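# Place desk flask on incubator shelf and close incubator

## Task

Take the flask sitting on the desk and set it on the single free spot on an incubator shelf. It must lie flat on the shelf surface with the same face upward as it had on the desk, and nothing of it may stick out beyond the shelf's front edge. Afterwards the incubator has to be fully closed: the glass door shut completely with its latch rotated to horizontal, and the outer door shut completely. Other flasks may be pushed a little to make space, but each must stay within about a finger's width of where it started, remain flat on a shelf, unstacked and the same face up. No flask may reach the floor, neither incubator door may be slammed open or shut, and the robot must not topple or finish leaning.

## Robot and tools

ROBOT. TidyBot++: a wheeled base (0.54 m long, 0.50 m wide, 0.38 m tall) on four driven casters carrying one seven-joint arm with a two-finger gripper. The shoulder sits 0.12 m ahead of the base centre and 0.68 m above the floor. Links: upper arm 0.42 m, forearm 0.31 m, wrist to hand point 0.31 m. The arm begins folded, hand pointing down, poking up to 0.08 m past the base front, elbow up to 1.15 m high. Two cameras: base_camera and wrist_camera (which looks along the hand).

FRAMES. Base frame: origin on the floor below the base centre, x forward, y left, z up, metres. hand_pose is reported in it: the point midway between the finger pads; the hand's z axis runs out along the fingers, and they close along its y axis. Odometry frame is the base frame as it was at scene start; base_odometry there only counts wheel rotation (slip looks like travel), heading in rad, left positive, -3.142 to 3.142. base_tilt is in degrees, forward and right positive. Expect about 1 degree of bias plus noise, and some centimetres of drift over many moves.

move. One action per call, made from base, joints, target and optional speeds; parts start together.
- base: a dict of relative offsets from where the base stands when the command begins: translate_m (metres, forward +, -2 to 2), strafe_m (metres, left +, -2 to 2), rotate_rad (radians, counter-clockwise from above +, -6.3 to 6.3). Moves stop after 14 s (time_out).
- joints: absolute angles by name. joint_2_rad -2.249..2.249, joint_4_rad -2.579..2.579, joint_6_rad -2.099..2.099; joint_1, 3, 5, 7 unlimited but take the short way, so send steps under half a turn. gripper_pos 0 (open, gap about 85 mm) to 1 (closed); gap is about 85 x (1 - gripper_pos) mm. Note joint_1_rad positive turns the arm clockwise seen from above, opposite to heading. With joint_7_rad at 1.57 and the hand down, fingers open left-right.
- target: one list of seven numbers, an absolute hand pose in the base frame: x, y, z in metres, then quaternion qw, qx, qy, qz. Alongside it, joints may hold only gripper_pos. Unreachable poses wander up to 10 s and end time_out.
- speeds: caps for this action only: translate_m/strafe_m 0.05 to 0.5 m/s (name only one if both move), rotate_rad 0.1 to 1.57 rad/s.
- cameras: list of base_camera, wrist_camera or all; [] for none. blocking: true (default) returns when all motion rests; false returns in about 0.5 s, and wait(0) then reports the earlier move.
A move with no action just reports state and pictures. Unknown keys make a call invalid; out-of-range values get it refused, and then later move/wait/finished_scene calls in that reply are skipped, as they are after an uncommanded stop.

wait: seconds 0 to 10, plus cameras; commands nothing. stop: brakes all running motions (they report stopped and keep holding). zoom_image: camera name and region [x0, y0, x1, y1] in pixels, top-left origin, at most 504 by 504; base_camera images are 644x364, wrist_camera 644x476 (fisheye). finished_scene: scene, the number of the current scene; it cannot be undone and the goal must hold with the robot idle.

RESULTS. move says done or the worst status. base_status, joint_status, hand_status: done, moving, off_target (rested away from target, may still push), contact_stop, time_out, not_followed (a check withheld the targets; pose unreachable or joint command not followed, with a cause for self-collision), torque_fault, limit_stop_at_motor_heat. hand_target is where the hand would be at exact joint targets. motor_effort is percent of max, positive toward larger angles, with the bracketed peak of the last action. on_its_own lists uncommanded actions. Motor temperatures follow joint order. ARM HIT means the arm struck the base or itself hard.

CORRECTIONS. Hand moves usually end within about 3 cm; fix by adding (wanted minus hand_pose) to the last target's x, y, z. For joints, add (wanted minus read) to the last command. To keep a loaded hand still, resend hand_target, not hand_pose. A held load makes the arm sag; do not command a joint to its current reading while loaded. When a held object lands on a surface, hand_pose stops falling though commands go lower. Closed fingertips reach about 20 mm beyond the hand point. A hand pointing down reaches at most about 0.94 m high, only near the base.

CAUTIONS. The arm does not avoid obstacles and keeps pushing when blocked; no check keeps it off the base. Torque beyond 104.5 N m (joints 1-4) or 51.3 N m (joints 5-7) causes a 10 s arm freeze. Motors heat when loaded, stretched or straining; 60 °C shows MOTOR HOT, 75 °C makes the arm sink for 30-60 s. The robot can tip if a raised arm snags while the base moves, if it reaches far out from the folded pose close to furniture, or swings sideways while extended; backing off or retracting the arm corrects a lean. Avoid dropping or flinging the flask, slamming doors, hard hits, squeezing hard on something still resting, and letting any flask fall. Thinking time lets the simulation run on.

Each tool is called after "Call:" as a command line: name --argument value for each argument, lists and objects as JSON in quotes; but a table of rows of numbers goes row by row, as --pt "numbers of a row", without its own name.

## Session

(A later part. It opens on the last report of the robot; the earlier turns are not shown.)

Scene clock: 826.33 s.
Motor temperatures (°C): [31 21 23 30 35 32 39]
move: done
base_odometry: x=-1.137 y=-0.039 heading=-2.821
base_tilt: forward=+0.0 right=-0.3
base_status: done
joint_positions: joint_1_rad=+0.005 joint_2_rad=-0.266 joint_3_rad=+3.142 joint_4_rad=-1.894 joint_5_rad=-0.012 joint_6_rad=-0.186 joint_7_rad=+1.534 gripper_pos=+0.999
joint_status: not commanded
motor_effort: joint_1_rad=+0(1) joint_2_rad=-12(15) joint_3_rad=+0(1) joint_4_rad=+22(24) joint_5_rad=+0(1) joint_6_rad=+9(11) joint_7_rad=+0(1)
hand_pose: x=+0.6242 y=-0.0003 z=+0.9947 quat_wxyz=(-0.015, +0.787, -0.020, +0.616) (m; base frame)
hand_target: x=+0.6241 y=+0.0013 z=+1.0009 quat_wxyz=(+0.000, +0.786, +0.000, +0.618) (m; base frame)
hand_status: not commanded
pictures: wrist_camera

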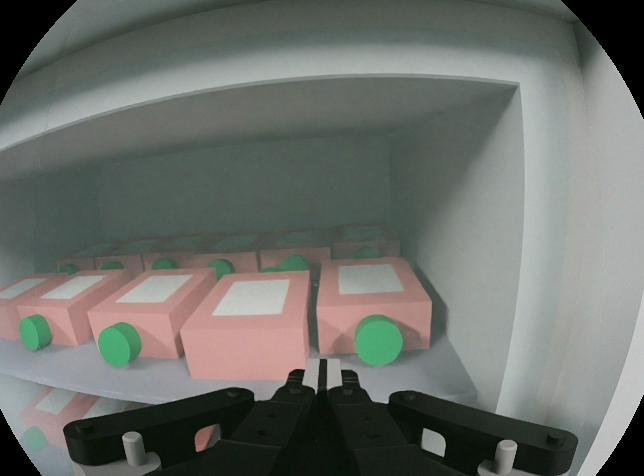

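Call:
move --base '{"translate_m": 0.015}' --speeds '{"translate_m": 0.05}' --cameras '[]'

Call:
move --base '{"translate_m": 0.015}' --speeds '{"translate_m": 0.05}' --cameras '["wrist_camera"]'

Scene clock: 833.73 s.
Motor temperatures (°C): [31 21 23 30 35 32 39]
move: done
base_odometry: x=-1.152 y=-0.044 heading=-2.821
base_tilt: forward=+0.0 right=-0.3
base_status: done
joint_positions: joint_1_rad=+0.005 joint_2_rad=-0.285 joint_3_rad=+3.142 joint_4_rad=-1.902 joint_5_rad=-0.012 joint_6_rad=-0.199 joint_7_rad=+1.534 gripper_pos=+0.999
joint_status: not commanded
motor_effort: joint_1_rad=-1(2) joint_2_rad=-7(13) joint_3_rad=+0(2) joint_4_rad=+26(28) joint_5_rad=-1(1) joint_6_rad=+13(15) joint_7_rad=+1(1)
hand_pose: x=+0.6167 y=-0.0002 z=+0.9953 quat_wxyz=(-0.015, +0.788, -0.020, +0.615) (m; base frame)
hand_target: x=+0.6241 y=+0.0013 z=+1.0009 quat_wxyz=(+0.000, +0.786, +0.000, +0.618) (m; base frame)
hand_status: not commanded
pictures: none
No camera images: "cameras" was empty.

Scene clock: 834.57 s.
Motor temperatures (°C): [31 21 23 30 35 32 39]
move: done
base_odometry: x=-1.166 y=-0.048 heading=-2.821
base_tilt: forward=+0.1 right=-0.3
base_status: done
joint_positions: joint_1_rad=+0.005 joint_2_rad=-0.320 joint_3_rad=+3.142 joint_4_rad=-1.920 joint_5_rad=-0.012 joint_6_rad=-0.220 joint_7_rad=+1.534 gripper_pos=+0.999
joint_status: not commanded
motor_effort: joint_1_rad=-1(2) joint_2_rad=-1(8) joint_3_rad=-1(1) joint_4_rad=+28(31) joint_5_rad=+1(1) joint_6_rad=+16(19) joint_7_rad=+1(1)
hand_pose: x=+0.6025 y=+0.0000 z=+0.9952 quat_wxyz=(-0.015, +0.789, -0.020, +0.613) (m; base frame)
hand_target: x=+0.6241 y=+0.0013 z=+1.0009 quat_wxyz=(+0.000, +0.786, +0.000, +0.618) (m; base frame)
hand_status: not commanded
pictures: wrist_camera

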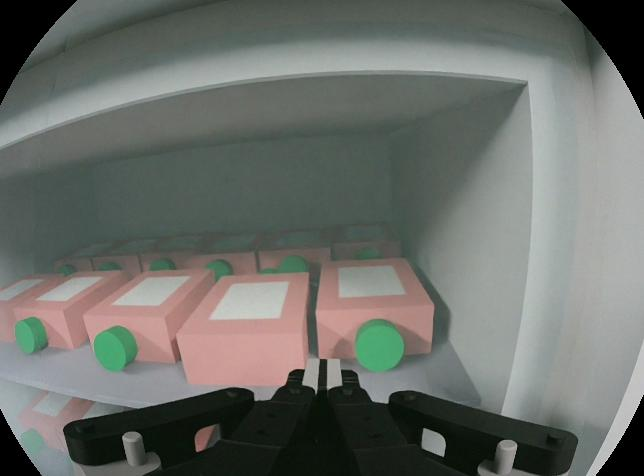

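Call:
move --base '{"translate_m": -0.25}' --speeds '{"translate_m": 0.15}' --cameras '[]'

Call:
move --joints '{"joint_2_rad": 0.153, "joint_4_rad": -2.25, "joint_6_rad": 0.68}' --cameras '["wrist_camera"]'

Scene clock: 841.40 s.
Motor temperatures (°C): [31 21 23 30 35 32 39]
move: done
base_odometry: x=-0.928 y=+0.031 heading=-2.821
base_tilt: forward=+0.0 right=-0.3
base_status: done
joint_positions: joint_1_rad=+0.005 joint_2_rad=-0.266 joint_3_rad=+3.142 joint_4_rad=-1.891 joint_5_rad=-0.012 joint_6_rad=-0.206 joint_7_rad=+1.534 gripper_pos=+0.999
joint_status: not commanded
motor_effort: joint_1_rad=+0(1) joint_2_rad=-12(15) joint_3_rad=+0(2) joint_4_rad=+22(27) joint_5_rad=+0(1) joint_6_rad=+9(15) joint_7_rad=+0(1)
hand_pose: x=+0.6230 y=-0.0001 z=+0.9908 quat_wxyz=(-0.015, +0.792, -0.020, +0.609) (m; base frame)
hand_target: x=+0.6241 y=+0.0013 z=+1.0009 quat_wxyz=(+0.000, +0.786, +0.000, +0.618) (m; base frame)
hand_status: not commanded
pictures: none
No camera images: "cameras" was empty.

Scene clock: 843.37 s.
Motor temperatures (°C): [31 21 23 30 35 32 39]
move: done
base_odometry: x=-0.928 y=+0.031 heading=-2.821
base_tilt: forward=+0.0 right=-0.3
base_status: not commanded
joint_positions: joint_1_rad=+0.005 joint_2_rad=+0.151 joint_3_rad=+3.142 joint_4_rad=-2.240 joint_5_rad=-0.012 joint_6_rad=+0.634 joint_7_rad=+1.534 gripper_pos=+0.999
joint_status: all done
motor_effort: joint_1_rad=-1(1) joint_2_rad=-22(25) joint_3_rad=-1(2) joint_4_rad=+17(23) joint_5_rad=+0(1) joint_6_rad=+9(10) joint_7_rad=+1(1)
hand_pose: x=+0.7026 y=-0.0036 z=+0.8107 quat_wxyz=(-0.011, +0.769, -0.022, +0.638) (m; base frame)
hand_target: x=+0.7025 y=+0.0013 z=+0.8180 quat_wxyz=(+0.000, +0.759, +0.000, +0.651) (m; base frame)
hand_status: not commanded
pictures: wrist_camera

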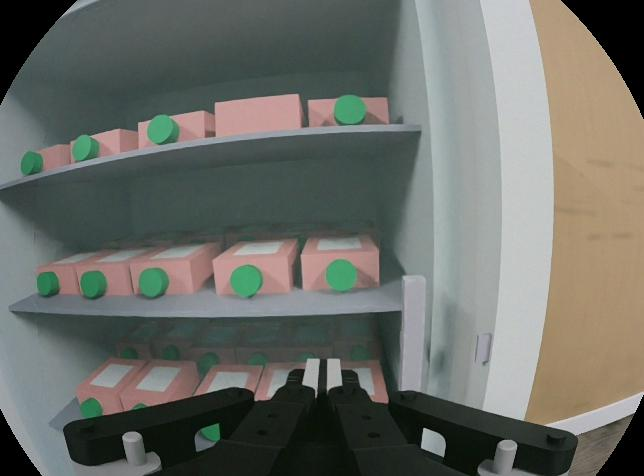

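Call:
zoom_image --camera "wrist_camera" --region '[380, 250, 520, 410]'

Scaled by 3.150.

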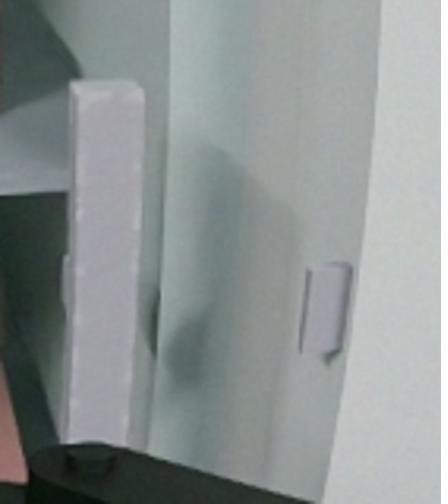

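Call:
move --base '{"translate_m": -0.12, "strafe_m": -0.08}' --speeds '{"translate_m": 0.15}' --cameras '["wrist_camera"]'

Call:
zoom_image --camera "wrist_camera" --region '[280, 250, 450, 380]'

Scene clock: 852.80 s.
Motor temperatures (°C): [31 21 23 30 35 32 39]
move: done
base_odometry: x=-0.839 y=+0.144 heading=-2.821
base_tilt: forward=-0.1 right=-0.2
base_status: done
joint_positions: joint_1_rad=+0.004 joint_2_rad=+0.153 joint_3_rad=+3.142 joint_4_rad=-2.243 joint_5_rad=-0.012 joint_6_rad=+0.638 joint_7_rad=+1.534 gripper_pos=+0.999
joint_status: not commanded
motor_effort: joint_1_rad=-1(2) joint_2_rad=-22(25) joint_3_rad=-1(2) joint_4_rad=+17(18) joint_5_rad=+1(1) joint_6_rad=+9(9) joint_7_rad=+1(1)
hand_pose: x=+0.7023 y=-0.0032 z=+0.8087 quat_wxyz=(-0.011, +0.770, -0.022, +0.638) (m; base frame)
hand_target: x=+0.7025 y=+0.0013 z=+0.8180 quat_wxyz=(+0.000, +0.759, +0.000, +0.651) (m; base frame)
hand_status: not commanded
pictures: wrist_camera

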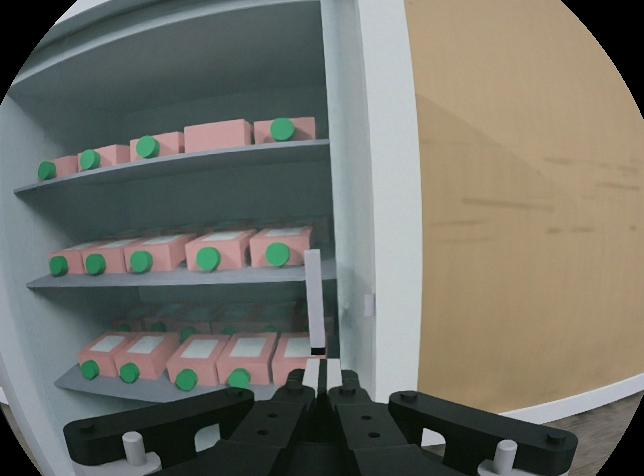

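Scaled by 2.965.

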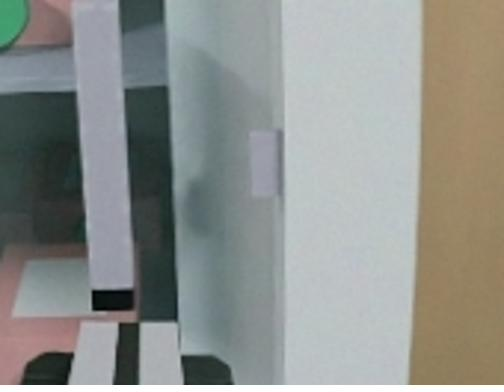

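Call:
move --base '{"strafe_m": 0.045}' --speeds '{"strafe_m": 0.1}' --joints '{"joint_2_rad": 0.36, "joint_4_rad": -2.36, "joint_6_rad": 1.0}' --cameras '["wrist_camera"]'

Scene clock: 872.53 s.
Motor temperatures (°C): [31 21 23 30 35 32 39]
move: done
base_odometry: x=-0.825 y=+0.102 heading=-2.821
base_tilt: forward=+0.0 right=-0.4
base_status: done
joint_positions: joint_1_rad=+0.002 joint_2_rad=+0.360 joint_3_rad=+3.142 joint_4_rad=-2.350 joint_5_rad=-0.012 joint_6_rad=+0.954 joint_7_rad=+1.534 gripper_pos=+0.999
joint_status: all done
motor_effort: joint_1_rad=-1(2) joint_2_rad=-26(27) joint_3_rad=-1(3) joint_4_rad=+13(17) joint_5_rad=+0(1) joint_6_rad=+9(10) joint_7_rad=+1(1)
hand_pose: x=+0.7048 y=-0.0028 z=+0.7326 quat_wxyz=(-0.010, +0.769, -0.021, +0.639) (m; base frame)
hand_target: x=+0.7037 y=+0.0013 z=+0.7425 quat_wxyz=(+0.000, +0.758, +0.000, +0.652) (m; base frame)
hand_status: not commanded
pictures: wrist_camera

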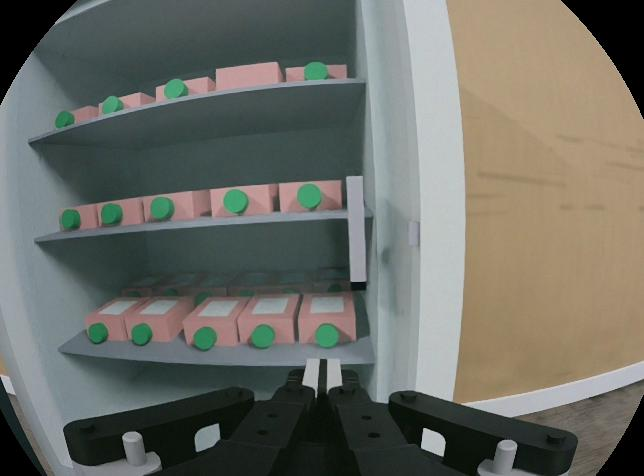

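Call:
move --base '{"translate_m": 0.2}' --speeds '{"translate_m": 0.12}' --cameras '["wrist_camera"]'

Call:
move --base '{"translate_m": 0.065}' --speeds '{"translate_m": 0.05}' --cameras '["wrist_camera"]'

Scene clock: 884.53 s.
Motor temperatures (°C): [31 21 23 30 35 32 39]
move: done
base_odometry: x=-1.015 y=+0.038 heading=-2.820
base_tilt: forward=+0.1 right=-0.3
base_status: done
joint_positions: joint_1_rad=+0.002 joint_2_rad=+0.361 joint_3_rad=+3.142 joint_4_rad=-2.352 joint_5_rad=-0.012 joint_6_rad=+0.958 joint_7_rad=+1.534 gripper_pos=+0.999
joint_status: not commanded
motor_effort: joint_1_rad=-1(2) joint_2_rad=-25(28) joint_3_rad=-1(2) joint_4_rad=+12(14) joint_5_rad=+0(1) joint_6_rad=+9(9) joint_7_rad=+0(1)
hand_pose: x=+0.7042 y=-0.0029 z=+0.7321 quat_wxyz=(-0.010, +0.769, -0.021, +0.639) (m; base frame)
hand_target: x=+0.7037 y=+0.0013 z=+0.7425 quat_wxyz=(+0.000, +0.758, +0.000, +0.652) (m; base frame)
hand_status: not commanded
pictures: wrist_camera

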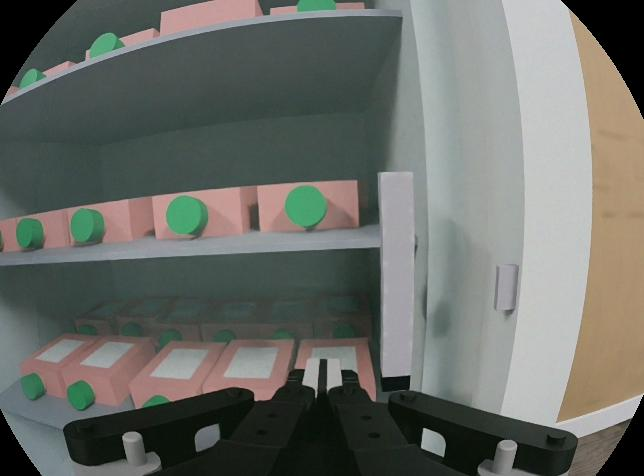

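Scene clock: 886.30 s.
Motor temperatures (°C): [31 21 23 30 35 32 39]
move: done
base_odometry: x=-1.077 y=+0.018 heading=-2.820
base_tilt: forward=+0.1 right=-0.3
base_status: done
joint_positions: joint_1_rad=+0.002 joint_2_rad=+0.362 joint_3_rad=+3.142 joint_4_rad=-2.353 joint_5_rad=-0.012 joint_6_rad=+0.959 joint_7_rad=+1.534 gripper_pos=+0.999
joint_status: not commanded
motor_effort: joint_1_rad=+0(2) joint_2_rad=-25(28) joint_3_rad=-1(2) joint_4_rad=+13(14) joint_5_rad=+1(1) joint_6_rad=+9(9) joint_7_rad=+1(1)
hand_pose: x=+0.7040 y=-0.0029 z=+0.7317 quat_wxyz=(-0.010, +0.769, -0.021, +0.638) (m; base frame)
hand_target: x=+0.7037 y=+0.0013 z=+0.7425 quat_wxyz=(+0.000, +0.758, +0.000, +0.652) (m; base frame)
hand_status: not commanded
pictures: wrist_camera

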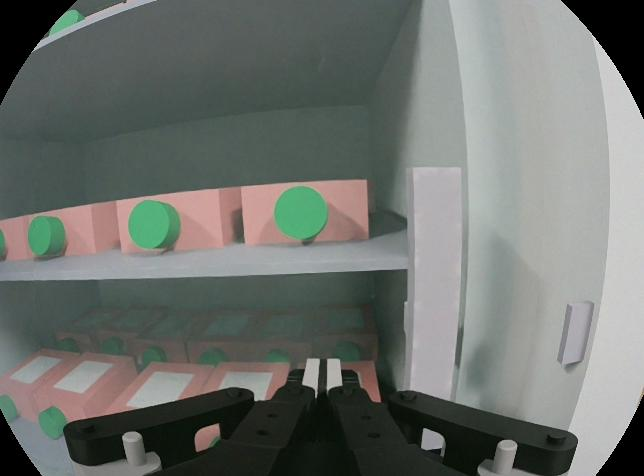

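Call:
move --base '{"strafe_m": -0.03}' --speeds '{"strafe_m": 0.05}' --cameras '["wrist_camera"]'

Call:
move --base '{"strafe_m": -0.02}' --speeds '{"strafe_m": 0.05}' --cameras '["wrist_camera"]'

Scene clock: 895.87 s.
Motor temperatures (°C): [31 21 23 30 35 32 39]
move: done
base_odometry: x=-1.086 y=+0.046 heading=-2.820
base_tilt: forward=+0.1 right=-0.3
base_status: done
joint_positions: joint_1_rad=-0.007 joint_2_rad=+0.362 joint_3_rad=+3.139 joint_4_rad=-2.354 joint_5_rad=-0.012 joint_6_rad=+0.959 joint_7_rad=+1.534 gripper_pos=+0.999
joint_status: not commanded
motor_effort: joint_1_rad=+1(3) joint_2_rad=-26(28) joint_3_rad=+0(2) joint_4_rad=+13(14) joint_5_rad=-1(2) joint_6_rad=+10(11) joint_7_rad=+1(1)
hand_pose: x=+0.7037 y=+0.0033 z=+0.7311 quat_wxyz=(-0.013, +0.770, -0.017, +0.638) (m; base frame)
hand_target: x=+0.7037 y=+0.0013 z=+0.7425 quat_wxyz=(+0.000, +0.758, +0.000, +0.652) (m; base frame)
hand_status: not commanded
pictures: wrist_camera

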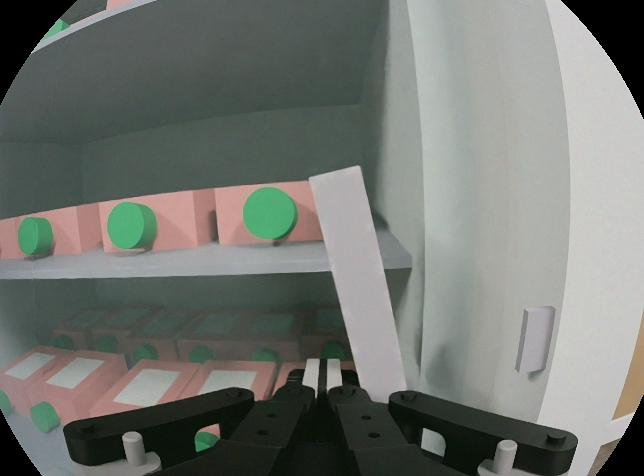

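Scene clock: 896.73 s.
Motor temperatures (°C): [31 21 23 30 35 32 39]
move: done
base_odometry: x=-1.093 y=+0.065 heading=-2.820
base_tilt: forward=+0.0 right=-0.3
base_status: done
joint_positions: joint_1_rad=-0.010 joint_2_rad=+0.363 joint_3_rad=+3.139 joint_4_rad=-2.355 joint_5_rad=-0.012 joint_6_rad=+0.960 joint_7_rad=+1.534 gripper_pos=+0.999
joint_status: not commanded
motor_effort: joint_1_rad=+1(5) joint_2_rad=-26(28) joint_3_rad=-1(3) joint_4_rad=+13(14) joint_5_rad=-1(3) joint_6_rad=+9(11) joint_7_rad=+0(1)
hand_pose: x=+0.7033 y=+0.0056 z=+0.7306 quat_wxyz=(-0.014, +0.770, -0.016, +0.638) (m; base frame)
hand_target: x=+0.7037 y=+0.0013 z=+0.7425 quat_wxyz=(+0.000, +0.758, +0.000, +0.652) (m; base frame)
hand_status: not commanded
pictures: wrist_camera

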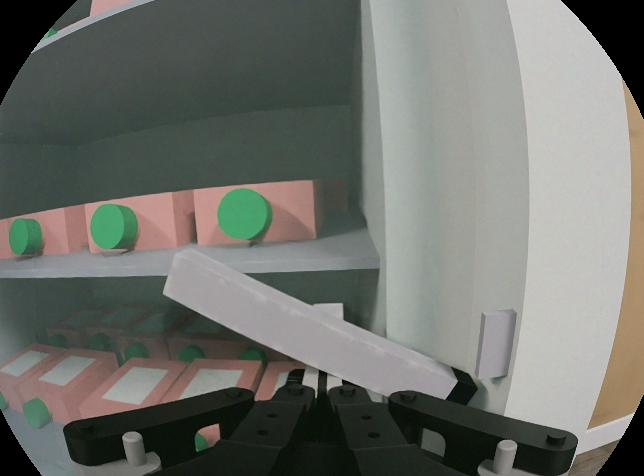

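Call:
move --joints '{"joint_2_rad": 0.416, "joint_4_rad": -2.388, "joint_6_rad": 1.086}' --cameras '[]'

Call:
move --base '{"strafe_m": -0.03}' --speeds '{"strafe_m": 0.05}' --cameras '["wrist_camera"]'

Scene clock: 909.17 s.
Motor temperatures (°C): [31 21 23 30 34 32 39]
move: done
base_odometry: x=-1.093 y=+0.065 heading=-2.820
base_tilt: forward=+0.1 right=-0.3
base_status: not commanded
joint_positions: joint_1_rad=-0.010 joint_2_rad=+0.410 joint_3_rad=+3.139 joint_4_rad=-2.376 joint_5_rad=-0.012 joint_6_rad=+1.048 joint_7_rad=+1.534 gripper_pos=+0.999
joint_status: all done
motor_effort: joint_1_rad=+0(1) joint_2_rad=-26(27) joint_3_rad=-1(2) joint_4_rad=+11(14) joint_5_rad=+1(1) joint_6_rad=+9(10) joint_7_rad=+0(1)
hand_pose: x=+0.7031 y=+0.0051 z=+0.7212 quat_wxyz=(-0.014, +0.764, -0.016, +0.645) (m; base frame)
hand_target: x=+0.7011 y=+0.0013 z=+0.7244 quat_wxyz=(+0.000, +0.757, +0.000, +0.653) (m; base frame)
hand_status: not commanded
pictures: none
No camera images: "cameras" was empty.

Scene clock: 910.23 s.
Motor temperatures (°C): [31 21 23 30 34 32 39]
move: done
base_odometry: x=-1.102 y=+0.094 heading=-2.820
base_tilt: forward=+0.0 right=-0.3
base_status: done
joint_positions: joint_1_rad=-0.006 joint_2_rad=+0.410 joint_3_rad=+3.139 joint_4_rad=-2.378 joint_5_rad=-0.012 joint_6_rad=+1.048 joint_7_rad=+1.534 gripper_pos=+0.999
joint_status: not commanded
motor_effort: joint_1_rad=-1(3) joint_2_rad=-26(27) joint_3_rad=-2(2) joint_4_rad=+12(12) joint_5_rad=+0(1) joint_6_rad=+9(10) joint_7_rad=+0(1)
hand_pose: x=+0.7025 y=+0.0027 z=+0.7202 quat_wxyz=(-0.013, +0.764, -0.017, +0.645) (m; base frame)
hand_target: x=+0.7011 y=+0.0013 z=+0.7244 quat_wxyz=(+0.000, +0.757, +0.000, +0.653) (m; base frame)
hand_status: not commanded
pictures: wrist_camera

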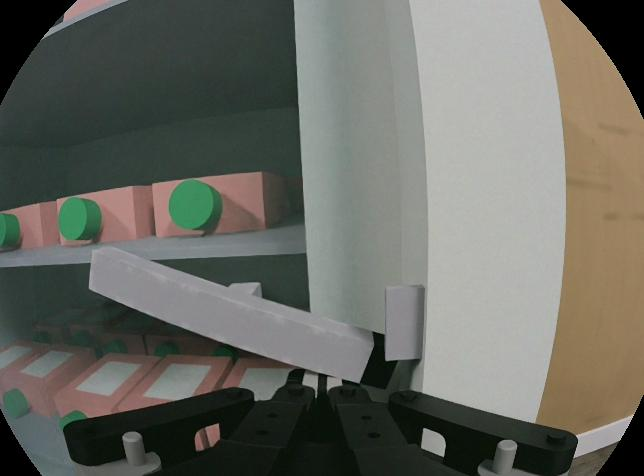

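Call:
move --joints '{"joint_2_rad": 0.36, "joint_4_rad": -2.36, "joint_6_rad": 1.0}' --cameras '["wrist_camera"]'

Call:
move --joints '{"joint_2_rad": 0.325, "joint_4_rad": -2.342, "joint_6_rad": 0.946}' --cameras '["wrist_camera"]'

Scene clock: 918.30 s.
Motor temperatures (°C): [31 21 23 30 34 32 39]
move: done
base_odometry: x=-1.102 y=+0.094 heading=-2.820
base_tilt: forward=+0.0 right=-0.3
base_status: not commanded
joint_positions: joint_1_rad=-0.006 joint_2_rad=+0.383 joint_3_rad=+3.139 joint_4_rad=-2.374 joint_5_rad=-0.012 joint_6_rad=+1.017 joint_7_rad=+1.534 gripper_pos=+0.999
joint_status: all done
motor_effort: joint_1_rad=-1(2) joint_2_rad=-26(28) joint_3_rad=-2(2) joint_4_rad=+13(13) joint_5_rad=+1(1) joint_6_rad=+10(10) joint_7_rad=+1(1)
hand_pose: x=+0.7009 y=+0.0027 z=+0.7286 quat_wxyz=(-0.013, +0.764, -0.017, +0.645) (m; base frame)
hand_target: x=+0.7037 y=+0.0013 z=+0.7425 quat_wxyz=(+0.000, +0.758, +0.000, +0.652) (m; base frame)
hand_status: not commanded
pictures: wrist_camera

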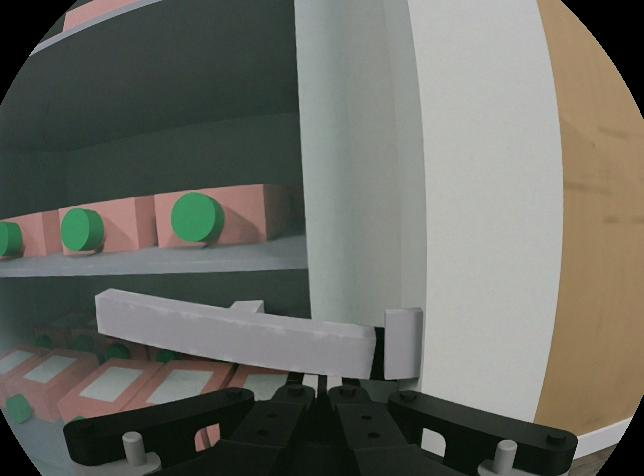

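Scene clock: 918.97 s.
Motor temperatures (°C): [31 21 23 30 34 32 39]
move: done
base_odometry: x=-1.102 y=+0.094 heading=-2.820
base_tilt: forward=+0.1 right=-0.4
base_status: not commanded
joint_positions: joint_1_rad=-0.006 joint_2_rad=+0.357 joint_3_rad=+3.139 joint_4_rad=-2.365 joint_5_rad=-0.012 joint_6_rad=+0.974 joint_7_rad=+1.534 gripper_pos=+0.999
joint_status: all done
motor_effort: joint_1_rad=+0(1) joint_2_rad=-27(28) joint_3_rad=-1(3) joint_4_rad=+15(15) joint_5_rad=+0(1) joint_6_rad=+11(12) joint_7_rad=+0(1)
hand_pose: x=+0.7004 y=+0.0028 z=+0.7340 quat_wxyz=(-0.013, +0.767, -0.017, +0.642) (m; base frame)
hand_target: x=+0.7048 y=+0.0013 z=+0.7544 quat_wxyz=(+0.000, +0.758, +0.000, +0.652) (m; base frame)
hand_status: not commanded
pictures: wrist_camera

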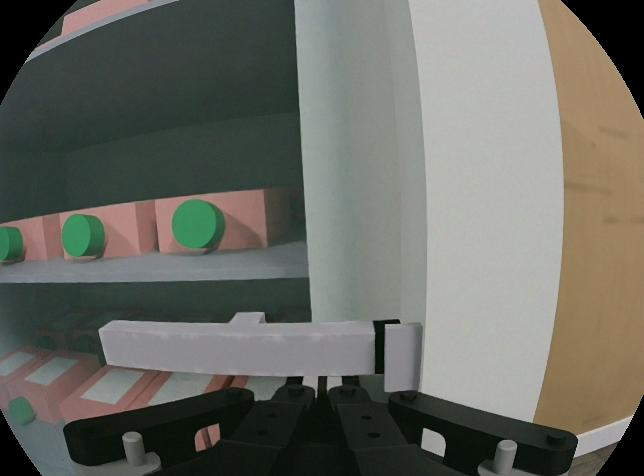

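Call:
move --joints '{"joint_2_rad": 0.30, "joint_4_rad": -2.33, "joint_6_rad": 0.906}' --cameras '["wrist_camera"]'

Call:
zoom_image --camera "wrist_camera" --region '[60, 240, 460, 440]'

Scene clock: 925.90 s.
Motor temperatures (°C): [31 21 23 30 34 32 39]
move: done
base_odometry: x=-1.102 y=+0.094 heading=-2.820
base_tilt: forward=+0.1 right=-0.3
base_status: not commanded
joint_positions: joint_1_rad=-0.006 joint_2_rad=+0.338 joint_3_rad=+3.139 joint_4_rad=-2.361 joint_5_rad=-0.012 joint_6_rad=+0.932 joint_7_rad=+1.534 gripper_pos=+0.999
joint_status: all done
motor_effort: joint_1_rad=+0(1) joint_2_rad=-28(30) joint_3_rad=-1(2) joint_4_rad=+16(17) joint_5_rad=+0(1) joint_6_rad=+12(13) joint_7_rad=+1(1)
hand_pose: x=+0.6984 y=+0.0029 z=+0.7340 quat_wxyz=(-0.013, +0.773, -0.017, +0.634) (m; base frame)
hand_target: x=+0.7049 y=+0.0013 z=+0.7622 quat_wxyz=(+0.000, +0.759, +0.000, +0.651) (m; base frame)
hand_status: not commanded
pictures: wrist_camera

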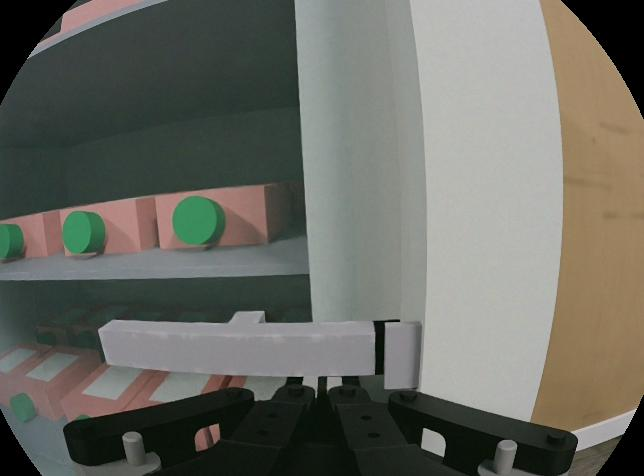

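Scaled by 1.260.

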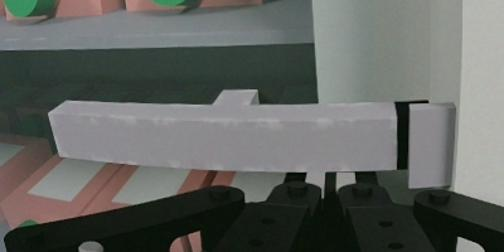

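Call:
move --joints '{"joint_2_rad": 0.416, "joint_4_rad": -2.388, "joint_6_rad": 1.086}' --cameras '[]'

Call:
move --base '{"translate_m": -0.3}' --speeds '{"translate_m": 0.15}' --cameras '["wrist_camera"]'

Call:
zoom_image --camera "wrist_camera" --region '[100, 100, 420, 360]'

Scene clock: 933.00 s.
Motor temperatures (°C): [31 21 23 30 34 32 39]
move: done
base_odometry: x=-1.102 y=+0.094 heading=-2.820
base_tilt: forward=+0.1 right=-0.3
base_status: not commanded
joint_positions: joint_1_rad=-0.006 joint_2_rad=+0.405 joint_3_rad=+3.139 joint_4_rad=-2.380 joint_5_rad=-0.012 joint_6_rad=+1.057 joint_7_rad=+1.534 gripper_pos=+0.999
joint_status: all done
motor_effort: joint_1_rad=-1(1) joint_2_rad=-26(28) joint_3_rad=-1(2) joint_4_rad=+12(16) joint_5_rad=+0(1) joint_6_rad=+9(12) joint_7_rad=+0(1)
hand_pose: x=+0.7020 y=+0.0026 z=+0.7254 quat_wxyz=(-0.013, +0.760, -0.017, +0.649) (m; base frame)
hand_target: x=+0.7011 y=+0.0013 z=+0.7244 quat_wxyz=(+0.000, +0.757, +0.000, +0.653) (m; base frame)
hand_status: not commanded
pictures: none
No camera images: "cameras" was empty.

Scene clock: 935.63 s.
Motor temperatures (°C): [31 21 23 30 34 32 39]
move: done
base_odometry: x=-0.818 y=+0.189 heading=-2.820
base_tilt: forward=+0.0 right=-0.3
base_status: done
joint_positions: joint_1_rad=-0.006 joint_2_rad=+0.411 joint_3_rad=+3.139 joint_4_rad=-2.382 joint_5_rad=-0.012 joint_6_rad=+1.057 joint_7_rad=+1.534 gripper_pos=+0.999
joint_status: not commanded
motor_effort: joint_1_rad=+0(2) joint_2_rad=-26(27) joint_3_rad=-1(2) joint_4_rad=+11(13) joint_5_rad=+0(1) joint_6_rad=+9(9) joint_7_rad=+0(1)
hand_pose: x=+0.7015 y=+0.0026 z=+0.7210 quat_wxyz=(-0.013, +0.763, -0.017, +0.646) (m; base frame)
hand_target: x=+0.7011 y=+0.0013 z=+0.7244 quat_wxyz=(+0.000, +0.757, +0.000, +0.653) (m; base frame)
hand_status: not commanded
pictures: wrist_camera

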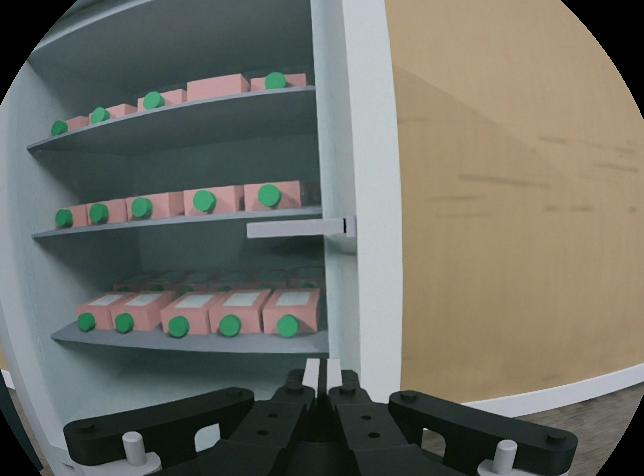

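Scaled by 1.575.

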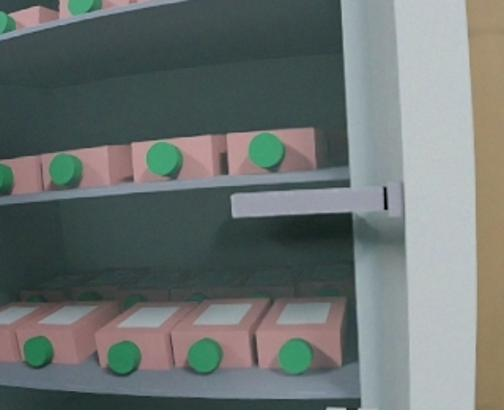

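Call:
move --joints '{"joint_1_rad":0,"joint_2_rad":-0.268,"joint_3_rad":3.1416,"joint_4_rad":-1.88,"joint_5_rad":0,"joint_6_rad":-0.198,"joint_7_rad":1.57,"gripper_pos":1.0}' --base '{"translate_m":-0.35}'

Scene clock: 962.97 s.
Motor temperatures (°C): [31 21 23 30 34 32 39]
move: done
base_odometry: x=-0.486 y=+0.300 heading=-2.820
base_tilt: forward=+0.1 right=-0.3
base_status: done
joint_positions: joint_1_rad=-0.006 joint_2_rad=-0.266 joint_3_rad=+3.139 joint_4_rad=-1.898 joint_5_rad=-0.012 joint_6_rad=-0.141 joint_7_rad=+1.534 gripper_pos=+0.999
joint_status: all done
motor_effort: joint_1_rad=-1(2) joint_2_rad=-12(30) joint_3_rad=+0(2) joint_4_rad=+22(23) joint_5_rad=+0(1) joint_6_rad=+9(10) joint_7_rad=+0(1)
hand_pose: x=+0.6270 y=+0.0063 z=+1.0060 quat_wxyz=(-0.018, +0.775, -0.015, +0.632) (m; base frame)
hand_target: x=+0.6241 y=+0.0013 z=+1.0008 quat_wxyz=(+0.000, +0.786, +0.000, +0.618) (m; base frame)
hand_status: not commanded
pictures: base_camera, wrist_camera

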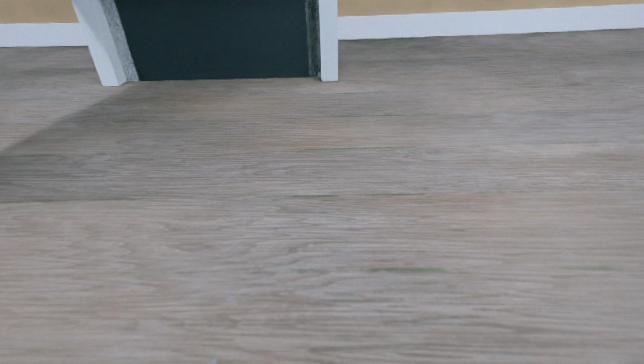

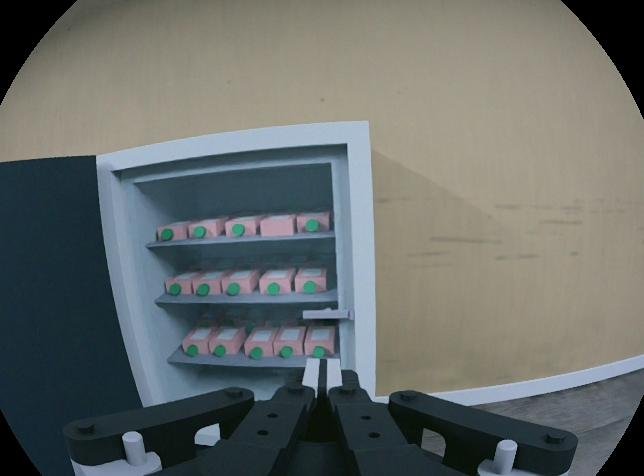

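Call:
move --base '{"translate_m":-0.4}'

Call:
move --base '{"strafe_m":0.6}' --speeds '{"strafe_m":0.25}'

Scene clock: 971.23 s.
Motor temperatures (°C): [31 21 23 30 34 32 39]
move: done
base_odometry: x=-0.106 y=+0.426 heading=-2.819
base_tilt: forward=+0.0 right=-0.3
base_status: done
joint_positions: joint_1_rad=-0.006 joint_2_rad=-0.271 joint_3_rad=+3.139 joint_4_rad=-1.897 joint_5_rad=-0.012 joint_6_rad=-0.147 joint_7_rad=+1.534 gripper_pos=+0.999
joint_status: not commanded
motor_effort: joint_1_rad=+0(1) joint_2_rad=-11(15) joint_3_rad=-1(1) joint_4_rad=+22(23) joint_5_rad=+0(1) joint_6_rad=+9(9) joint_7_rad=+0(1)
hand_pose: x=+0.6251 y=+0.0063 z=+1.0076 quat_wxyz=(-0.018, +0.775, -0.015, +0.632) (m; base frame)
hand_target: x=+0.6241 y=+0.0013 z=+1.0008 quat_wxyz=(+0.000, +0.786, +0.000, +0.618) (m; base frame)
hand_status: not commanded
pictures: base_camera, wrist_camera

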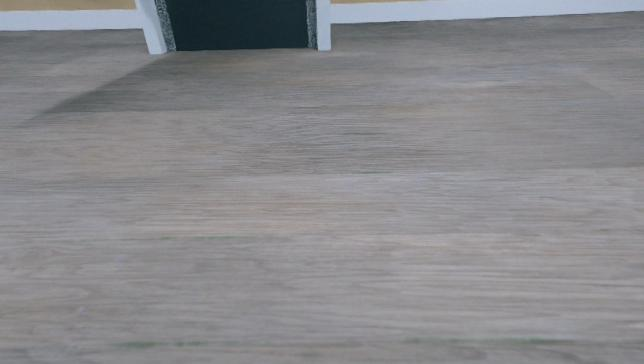

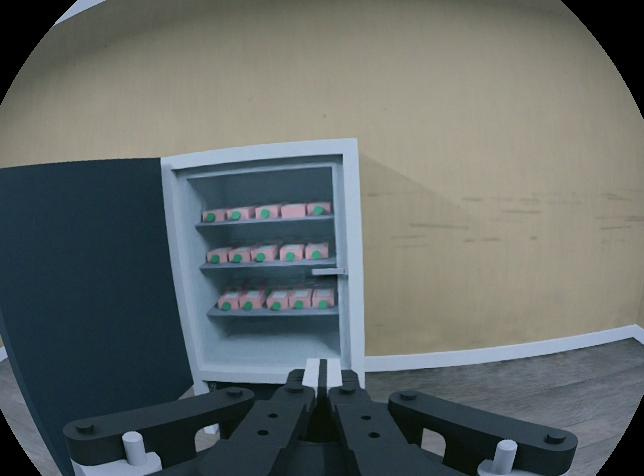

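Scene clock: 974.47 s.
Motor temperatures (°C): [31 21 23 30 34 32 39]
move: done
base_odometry: x=+0.084 y=-0.143 heading=-2.819
base_tilt: forward=+0.0 right=-0.4
base_status: done
joint_positions: joint_1_rad=-0.005 joint_2_rad=-0.271 joint_3_rad=+3.139 joint_4_rad=-1.897 joint_5_rad=-0.012 joint_6_rad=-0.147 joint_7_rad=+1.534 gripper_pos=+0.999
joint_status: not commanded
motor_effort: joint_1_rad=+0(2) joint_2_rad=-12(13) joint_3_rad=+1(4) joint_4_rad=+22(23) joint_5_rad=+0(1) joint_6_rad=+9(9) joint_7_rad=+0(1)
hand_pose: x=+0.6251 y=+0.0061 z=+1.0076 quat_wxyz=(-0.018, +0.775, -0.015, +0.632) (m; base frame)
hand_target: x=+0.6241 y=+0.0013 z=+1.0008 quat_wxyz=(+0.000, +0.786, +0.000, +0.618) (m; base frame)
hand_status: not commanded
pictures: base_camera, wrist_camera

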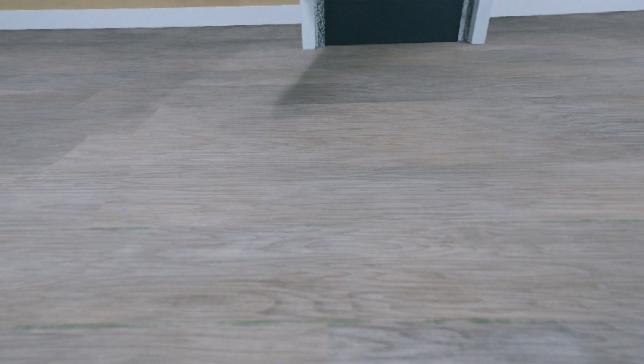

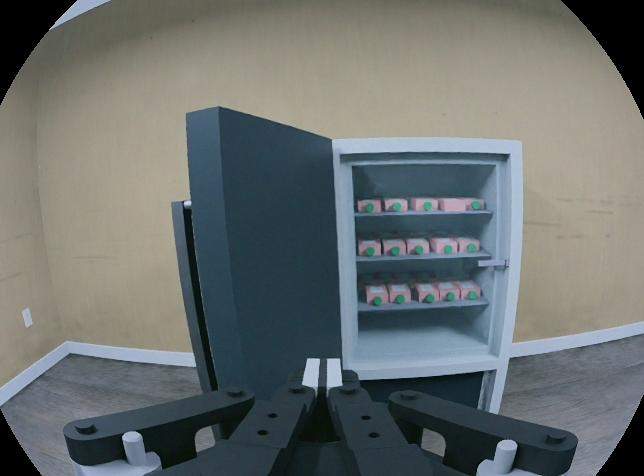

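Call:
move --base '{"strafe_m":0.55}' --speeds '{"strafe_m":0.25}' --cameras '["wrist_camera"]'

Scene clock: 1000.73 s.
Motor temperatures (°C): [31 21 23 30 34 32 39]
move: done
base_odometry: x=+0.259 y=-0.664 heading=-2.819
base_tilt: forward=+0.0 right=-0.3
base_status: done
joint_positions: joint_1_rad=-0.005 joint_2_rad=-0.271 joint_3_rad=+3.139 joint_4_rad=-1.897 joint_5_rad=-0.012 joint_6_rad=-0.147 joint_7_rad=+1.534 gripper_pos=+0.999
joint_status: not commanded
motor_effort: joint_1_rad=+0(1) joint_2_rad=-12(13) joint_3_rad=+0(2) joint_4_rad=+22(23) joint_5_rad=+0(1) joint_6_rad=+9(9) joint_7_rad=+0(1)
hand_pose: x=+0.6251 y=+0.0059 z=+1.0076 quat_wxyz=(-0.018, +0.775, -0.015, +0.632) (m; base frame)
hand_target: x=+0.6241 y=+0.0013 z=+1.0008 quat_wxyz=(+0.000, +0.786, +0.000, +0.618) (m; base frame)
hand_status: not commanded
pictures: wrist_camera

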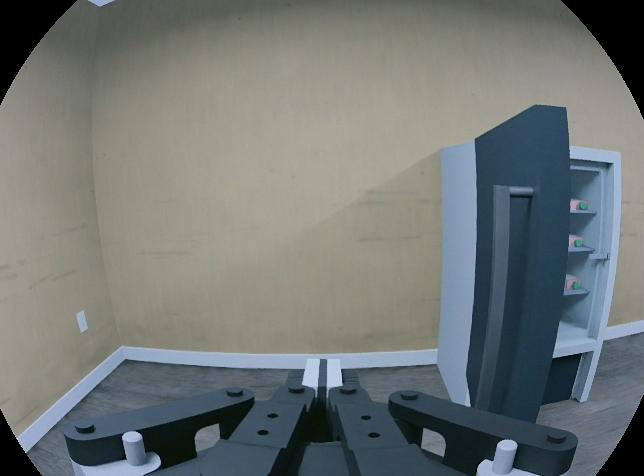

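Call:
move --base '{"translate_m":0.4}' --speeds '{"translate_m":0.2}' --cameras '["wrist_camera"]'

Call:
move --base '{"strafe_m":-0.18}' --speeds '{"strafe_m":0.1}' --cameras '["wrist_camera"]'

Scene clock: 1050.50 s.
Motor temperatures (°C): [31 21 23 30 34 32 39]
move: done
base_odometry: x=-0.121 y=-0.792 heading=-2.819
base_tilt: forward=+0.0 right=-0.3
base_status: done
joint_positions: joint_1_rad=-0.005 joint_2_rad=-0.266 joint_3_rad=+3.139 joint_4_rad=-1.896 joint_5_rad=-0.012 joint_6_rad=-0.148 joint_7_rad=+1.534 gripper_pos=+0.999
joint_status: not commanded
motor_effort: joint_1_rad=-1(2) joint_2_rad=-12(15) joint_3_rad=-1(1) joint_4_rad=+22(23) joint_5_rad=+0(1) joint_6_rad=+9(9) joint_7_rad=+1(1)
hand_pose: x=+0.6267 y=+0.0059 z=+1.0050 quat_wxyz=(-0.018, +0.776, -0.015, +0.630) (m; base frame)
hand_target: x=+0.6241 y=+0.0013 z=+1.0008 quat_wxyz=(+0.000, +0.786, +0.000, +0.618) (m; base frame)
hand_status: not commanded
pictures: wrist_camera

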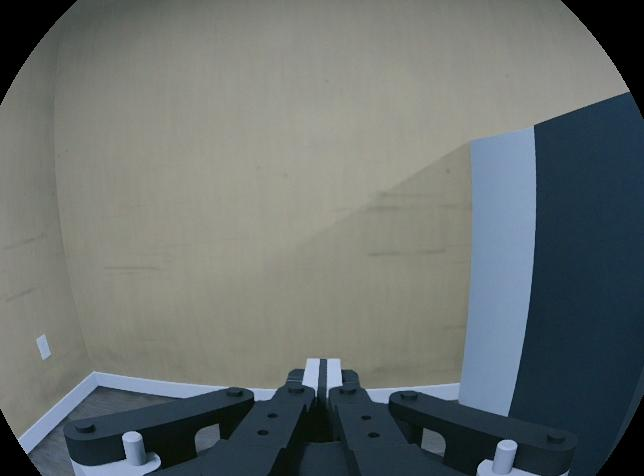

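Scene clock: 1052.87 s.
Motor temperatures (°C): [31 21 23 30 34 32 39]
move: done
base_odometry: x=-0.178 y=-0.621 heading=-2.818
base_tilt: forward=+0.0 right=-0.3
base_status: done
joint_positions: joint_1_rad=-0.005 joint_2_rad=-0.266 joint_3_rad=+3.139 joint_4_rad=-1.896 joint_5_rad=-0.012 joint_6_rad=-0.148 joint_7_rad=+1.534 gripper_pos=+0.999
joint_status: not commanded
motor_effort: joint_1_rad=-1(2) joint_2_rad=-12(13) joint_3_rad=+0(3) joint_4_rad=+22(23) joint_5_rad=+0(1) joint_6_rad=+9(9) joint_7_rad=+1(1)
hand_pose: x=+0.6267 y=+0.0057 z=+1.0049 quat_wxyz=(-0.018, +0.776, -0.015, +0.630) (m; base frame)
hand_target: x=+0.6241 y=+0.0013 z=+1.0008 quat_wxyz=(+0.000, +0.786, +0.000, +0.618) (m; base frame)
hand_status: not commanded
pictures: wrist_camera

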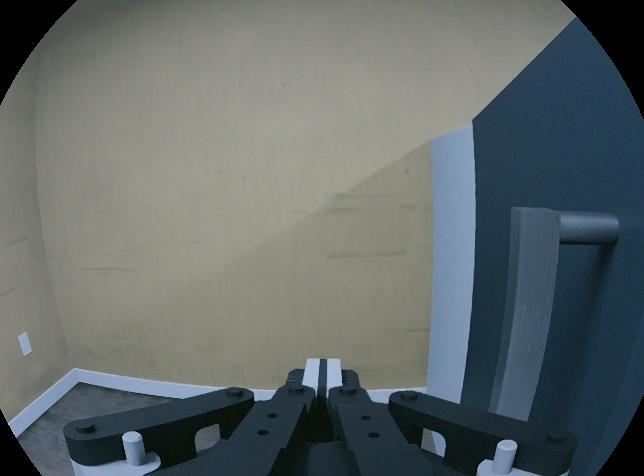

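Call:
move --base '{"translate_m":0.05}' --speeds '{"translate_m":0.1}' --cameras '["wrist_camera"]'

Call:
move --base '{"strafe_m":-0.07}' --speeds '{"strafe_m":0.06}' --cameras '["wrist_camera"]'

Scene clock: 1065.40 s.
Motor temperatures (°C): [31 21 23 30 34 32 39]
move: done
base_odometry: x=-0.226 y=-0.637 heading=-2.819
base_tilt: forward=+0.0 right=-0.3
base_status: done
joint_positions: joint_1_rad=-0.005 joint_2_rad=-0.265 joint_3_rad=+3.139 joint_4_rad=-1.896 joint_5_rad=-0.012 joint_6_rad=-0.148 joint_7_rad=+1.534 gripper_pos=+0.999
joint_status: not commanded
motor_effort: joint_1_rad=-1(1) joint_2_rad=-12(16) joint_3_rad=-1(1) joint_4_rad=+22(23) joint_5_rad=+0(1) joint_6_rad=+9(9) joint_7_rad=+0(1)
hand_pose: x=+0.6271 y=+0.0057 z=+1.0045 quat_wxyz=(-0.018, +0.777, -0.015, +0.629) (m; base frame)
hand_target: x=+0.6241 y=+0.0013 z=+1.0008 quat_wxyz=(+0.000, +0.786, +0.000, +0.618) (m; base frame)
hand_status: not commanded
pictures: wrist_camera

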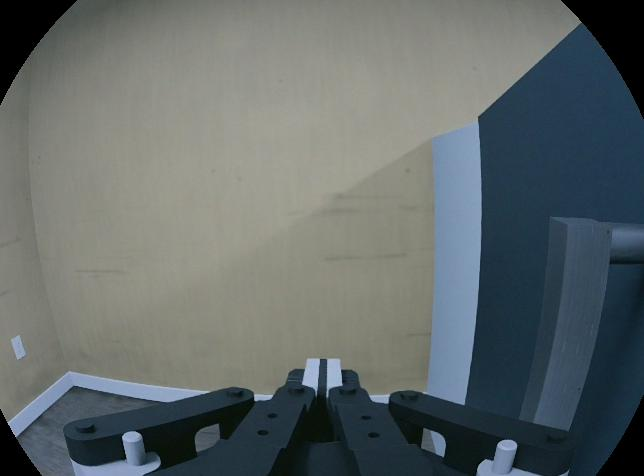

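Scene clock: 1067.07 s.
Motor temperatures (°C): [31 21 23 30 34 32 39]
move: done
base_odometry: x=-0.248 y=-0.570 heading=-2.818
base_tilt: forward=+0.0 right=-0.4
base_status: done
joint_positions: joint_1_rad=-0.005 joint_2_rad=-0.265 joint_3_rad=+3.139 joint_4_rad=-1.896 joint_5_rad=-0.012 joint_6_rad=-0.148 joint_7_rad=+1.534 gripper_pos=+0.999
joint_status: not commanded
motor_effort: joint_1_rad=+0(2) joint_2_rad=-12(13) joint_3_rad=-1(3) joint_4_rad=+22(23) joint_5_rad=+0(1) joint_6_rad=+9(9) joint_7_rad=+1(1)
hand_pose: x=+0.6271 y=+0.0057 z=+1.0045 quat_wxyz=(-0.018, +0.777, -0.016, +0.629) (m; base frame)
hand_target: x=+0.6241 y=+0.0013 z=+1.0008 quat_wxyz=(+0.000, +0.786, +0.000, +0.618) (m; base frame)
hand_status: not commanded
pictures: wrist_camera

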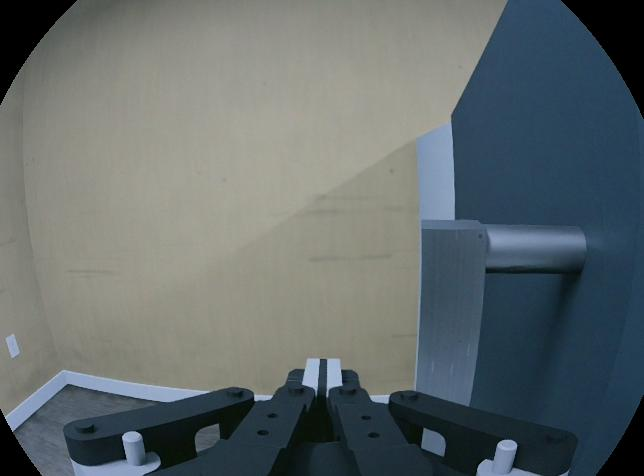

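Call:
move --base '{"translate_m":0.02}' --speeds '{"translate_m":0.06}' --cameras '[]'

Call:
move --base '{"strafe_m":-0.06, "translate_m":-0.015}' --speeds '{"strafe_m":0.05}' --cameras '["wrist_camera"]'

Scene clock: 1093.53 s.
Motor temperatures (°C): [31 21 23 30 34 32 39]
move: done
base_odometry: x=-0.267 y=-0.576 heading=-2.819
base_tilt: forward=+0.1 right=-0.3
base_status: done
joint_positions: joint_1_rad=-0.005 joint_2_rad=-0.265 joint_3_rad=+3.139 joint_4_rad=-1.896 joint_5_rad=-0.012 joint_6_rad=-0.149 joint_7_rad=+1.534 gripper_pos=+0.999
joint_status: not commanded
motor_effort: joint_1_rad=+0(1) joint_2_rad=-12(15) joint_3_rad=-1(1) joint_4_rad=+22(23) joint_5_rad=+0(1) joint_6_rad=+9(9) joint_7_rad=+1(1)
hand_pose: x=+0.6271 y=+0.0057 z=+1.0046 quat_wxyz=(-0.018, +0.777, -0.015, +0.629) (m; base frame)
hand_target: x=+0.6241 y=+0.0013 z=+1.0008 quat_wxyz=(+0.000, +0.786, +0.000, +0.618) (m; base frame)
hand_status: not commanded
pictures: none
No camera images: "cameras" was empty.

Scene clock: 1095.23 s.
Motor temperatures (°C): [31 21 23 30 34 32 39]
move: done
base_odometry: x=-0.272 y=-0.515 heading=-2.819
base_tilt: forward=+0.0 right=-0.3
base_status: done
joint_positions: joint_1_rad=-0.006 joint_2_rad=-0.265 joint_3_rad=+3.138 joint_4_rad=-1.896 joint_5_rad=-0.012 joint_6_rad=-0.149 joint_7_rad=+1.534 gripper_pos=+0.999
joint_status: not commanded
motor_effort: joint_1_rad=-1(3) joint_2_rad=-12(13) joint_3_rad=+0(4) joint_4_rad=+22(23) joint_5_rad=+0(1) joint_6_rad=+9(9) joint_7_rad=+1(1)
hand_pose: x=+0.6270 y=+0.0069 z=+1.0047 quat_wxyz=(-0.019, +0.777, -0.015, +0.629) (m; base frame)
hand_target: x=+0.6241 y=+0.0013 z=+1.0008 quat_wxyz=(+0.000, +0.786, +0.000, +0.618) (m; base frame)
hand_status: not commanded
pictures: wrist_camera

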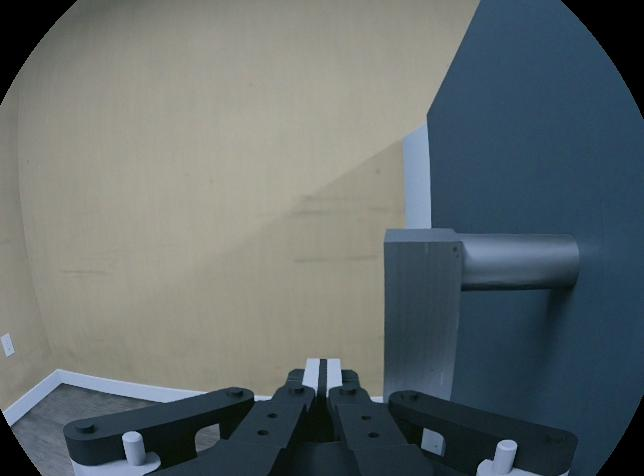

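Call:
move --base '{"strafe_m":-0.084, "translate_m":-0.05}' --speeds '{"strafe_m":0.07}' --cameras '["wrist_camera"]'

Call:
move --base '{"strafe_m":-0.094, "translate_m":-0.03}' --speeds '{"strafe_m":0.07}' --cameras '["wrist_camera"]'

Scene clock: 1109.00 s.
Motor temperatures (°C): [31 21 23 30 34 32 39]
move: done
base_odometry: x=-0.251 y=-0.419 heading=-2.818
base_tilt: forward=+0.0 right=-0.3
base_status: done
joint_positions: joint_1_rad=-0.005 joint_2_rad=-0.265 joint_3_rad=+3.138 joint_4_rad=-1.895 joint_5_rad=-0.012 joint_6_rad=-0.149 joint_7_rad=+1.534 gripper_pos=+0.999
joint_status: not commanded
motor_effort: joint_1_rad=-1(6) joint_2_rad=-12(15) joint_3_rad=-1(6) joint_4_rad=+22(23) joint_5_rad=+0(1) joint_6_rad=+9(9) joint_7_rad=+0(1)
hand_pose: x=+0.6271 y=+0.0065 z=+1.0046 quat_wxyz=(-0.018, +0.777, -0.015, +0.629) (m; base frame)
hand_target: x=+0.6241 y=+0.0013 z=+1.0008 quat_wxyz=(+0.000, +0.786, +0.000, +0.618) (m; base frame)
hand_status: not commanded
pictures: wrist_camera

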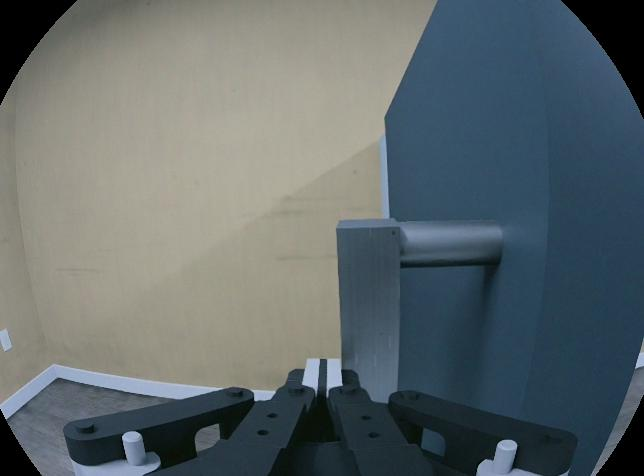

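Scene clock: 1110.90 s.
Motor temperatures (°C): [31 21 23 30 34 32 39]
move: done
base_odometry: x=-0.253 y=-0.320 heading=-2.819
base_tilt: forward=+0.0 right=-0.3
base_status: done
joint_positions: joint_1_rad=-0.006 joint_2_rad=-0.265 joint_3_rad=+3.137 joint_4_rad=-1.895 joint_5_rad=-0.012 joint_6_rad=-0.149 joint_7_rad=+1.534 gripper_pos=+0.999
joint_status: not commanded
motor_effort: joint_1_rad=-1(4) joint_2_rad=-12(15) joint_3_rad=-1(4) joint_4_rad=+22(23) joint_5_rad=+0(1) joint_6_rad=+9(9) joint_7_rad=+1(1)
hand_pose: x=+0.6271 y=+0.0080 z=+1.0046 quat_wxyz=(-0.019, +0.777, -0.014, +0.629) (m; base frame)
hand_target: x=+0.6241 y=+0.0013 z=+1.0008 quat_wxyz=(+0.000, +0.786, +0.000, +0.618) (m; base frame)
hand_status: not commanded
pictures: wrist_camera

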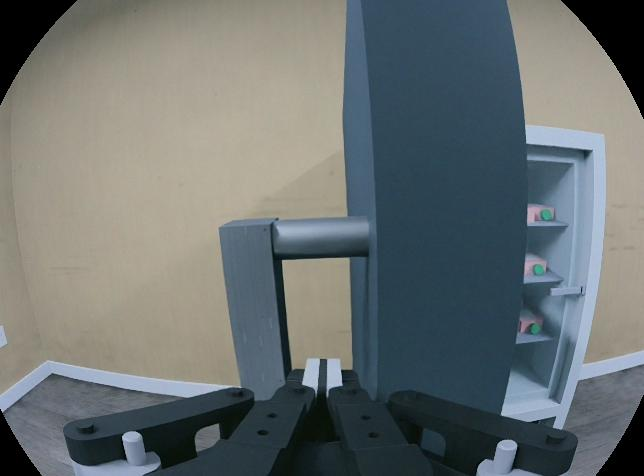

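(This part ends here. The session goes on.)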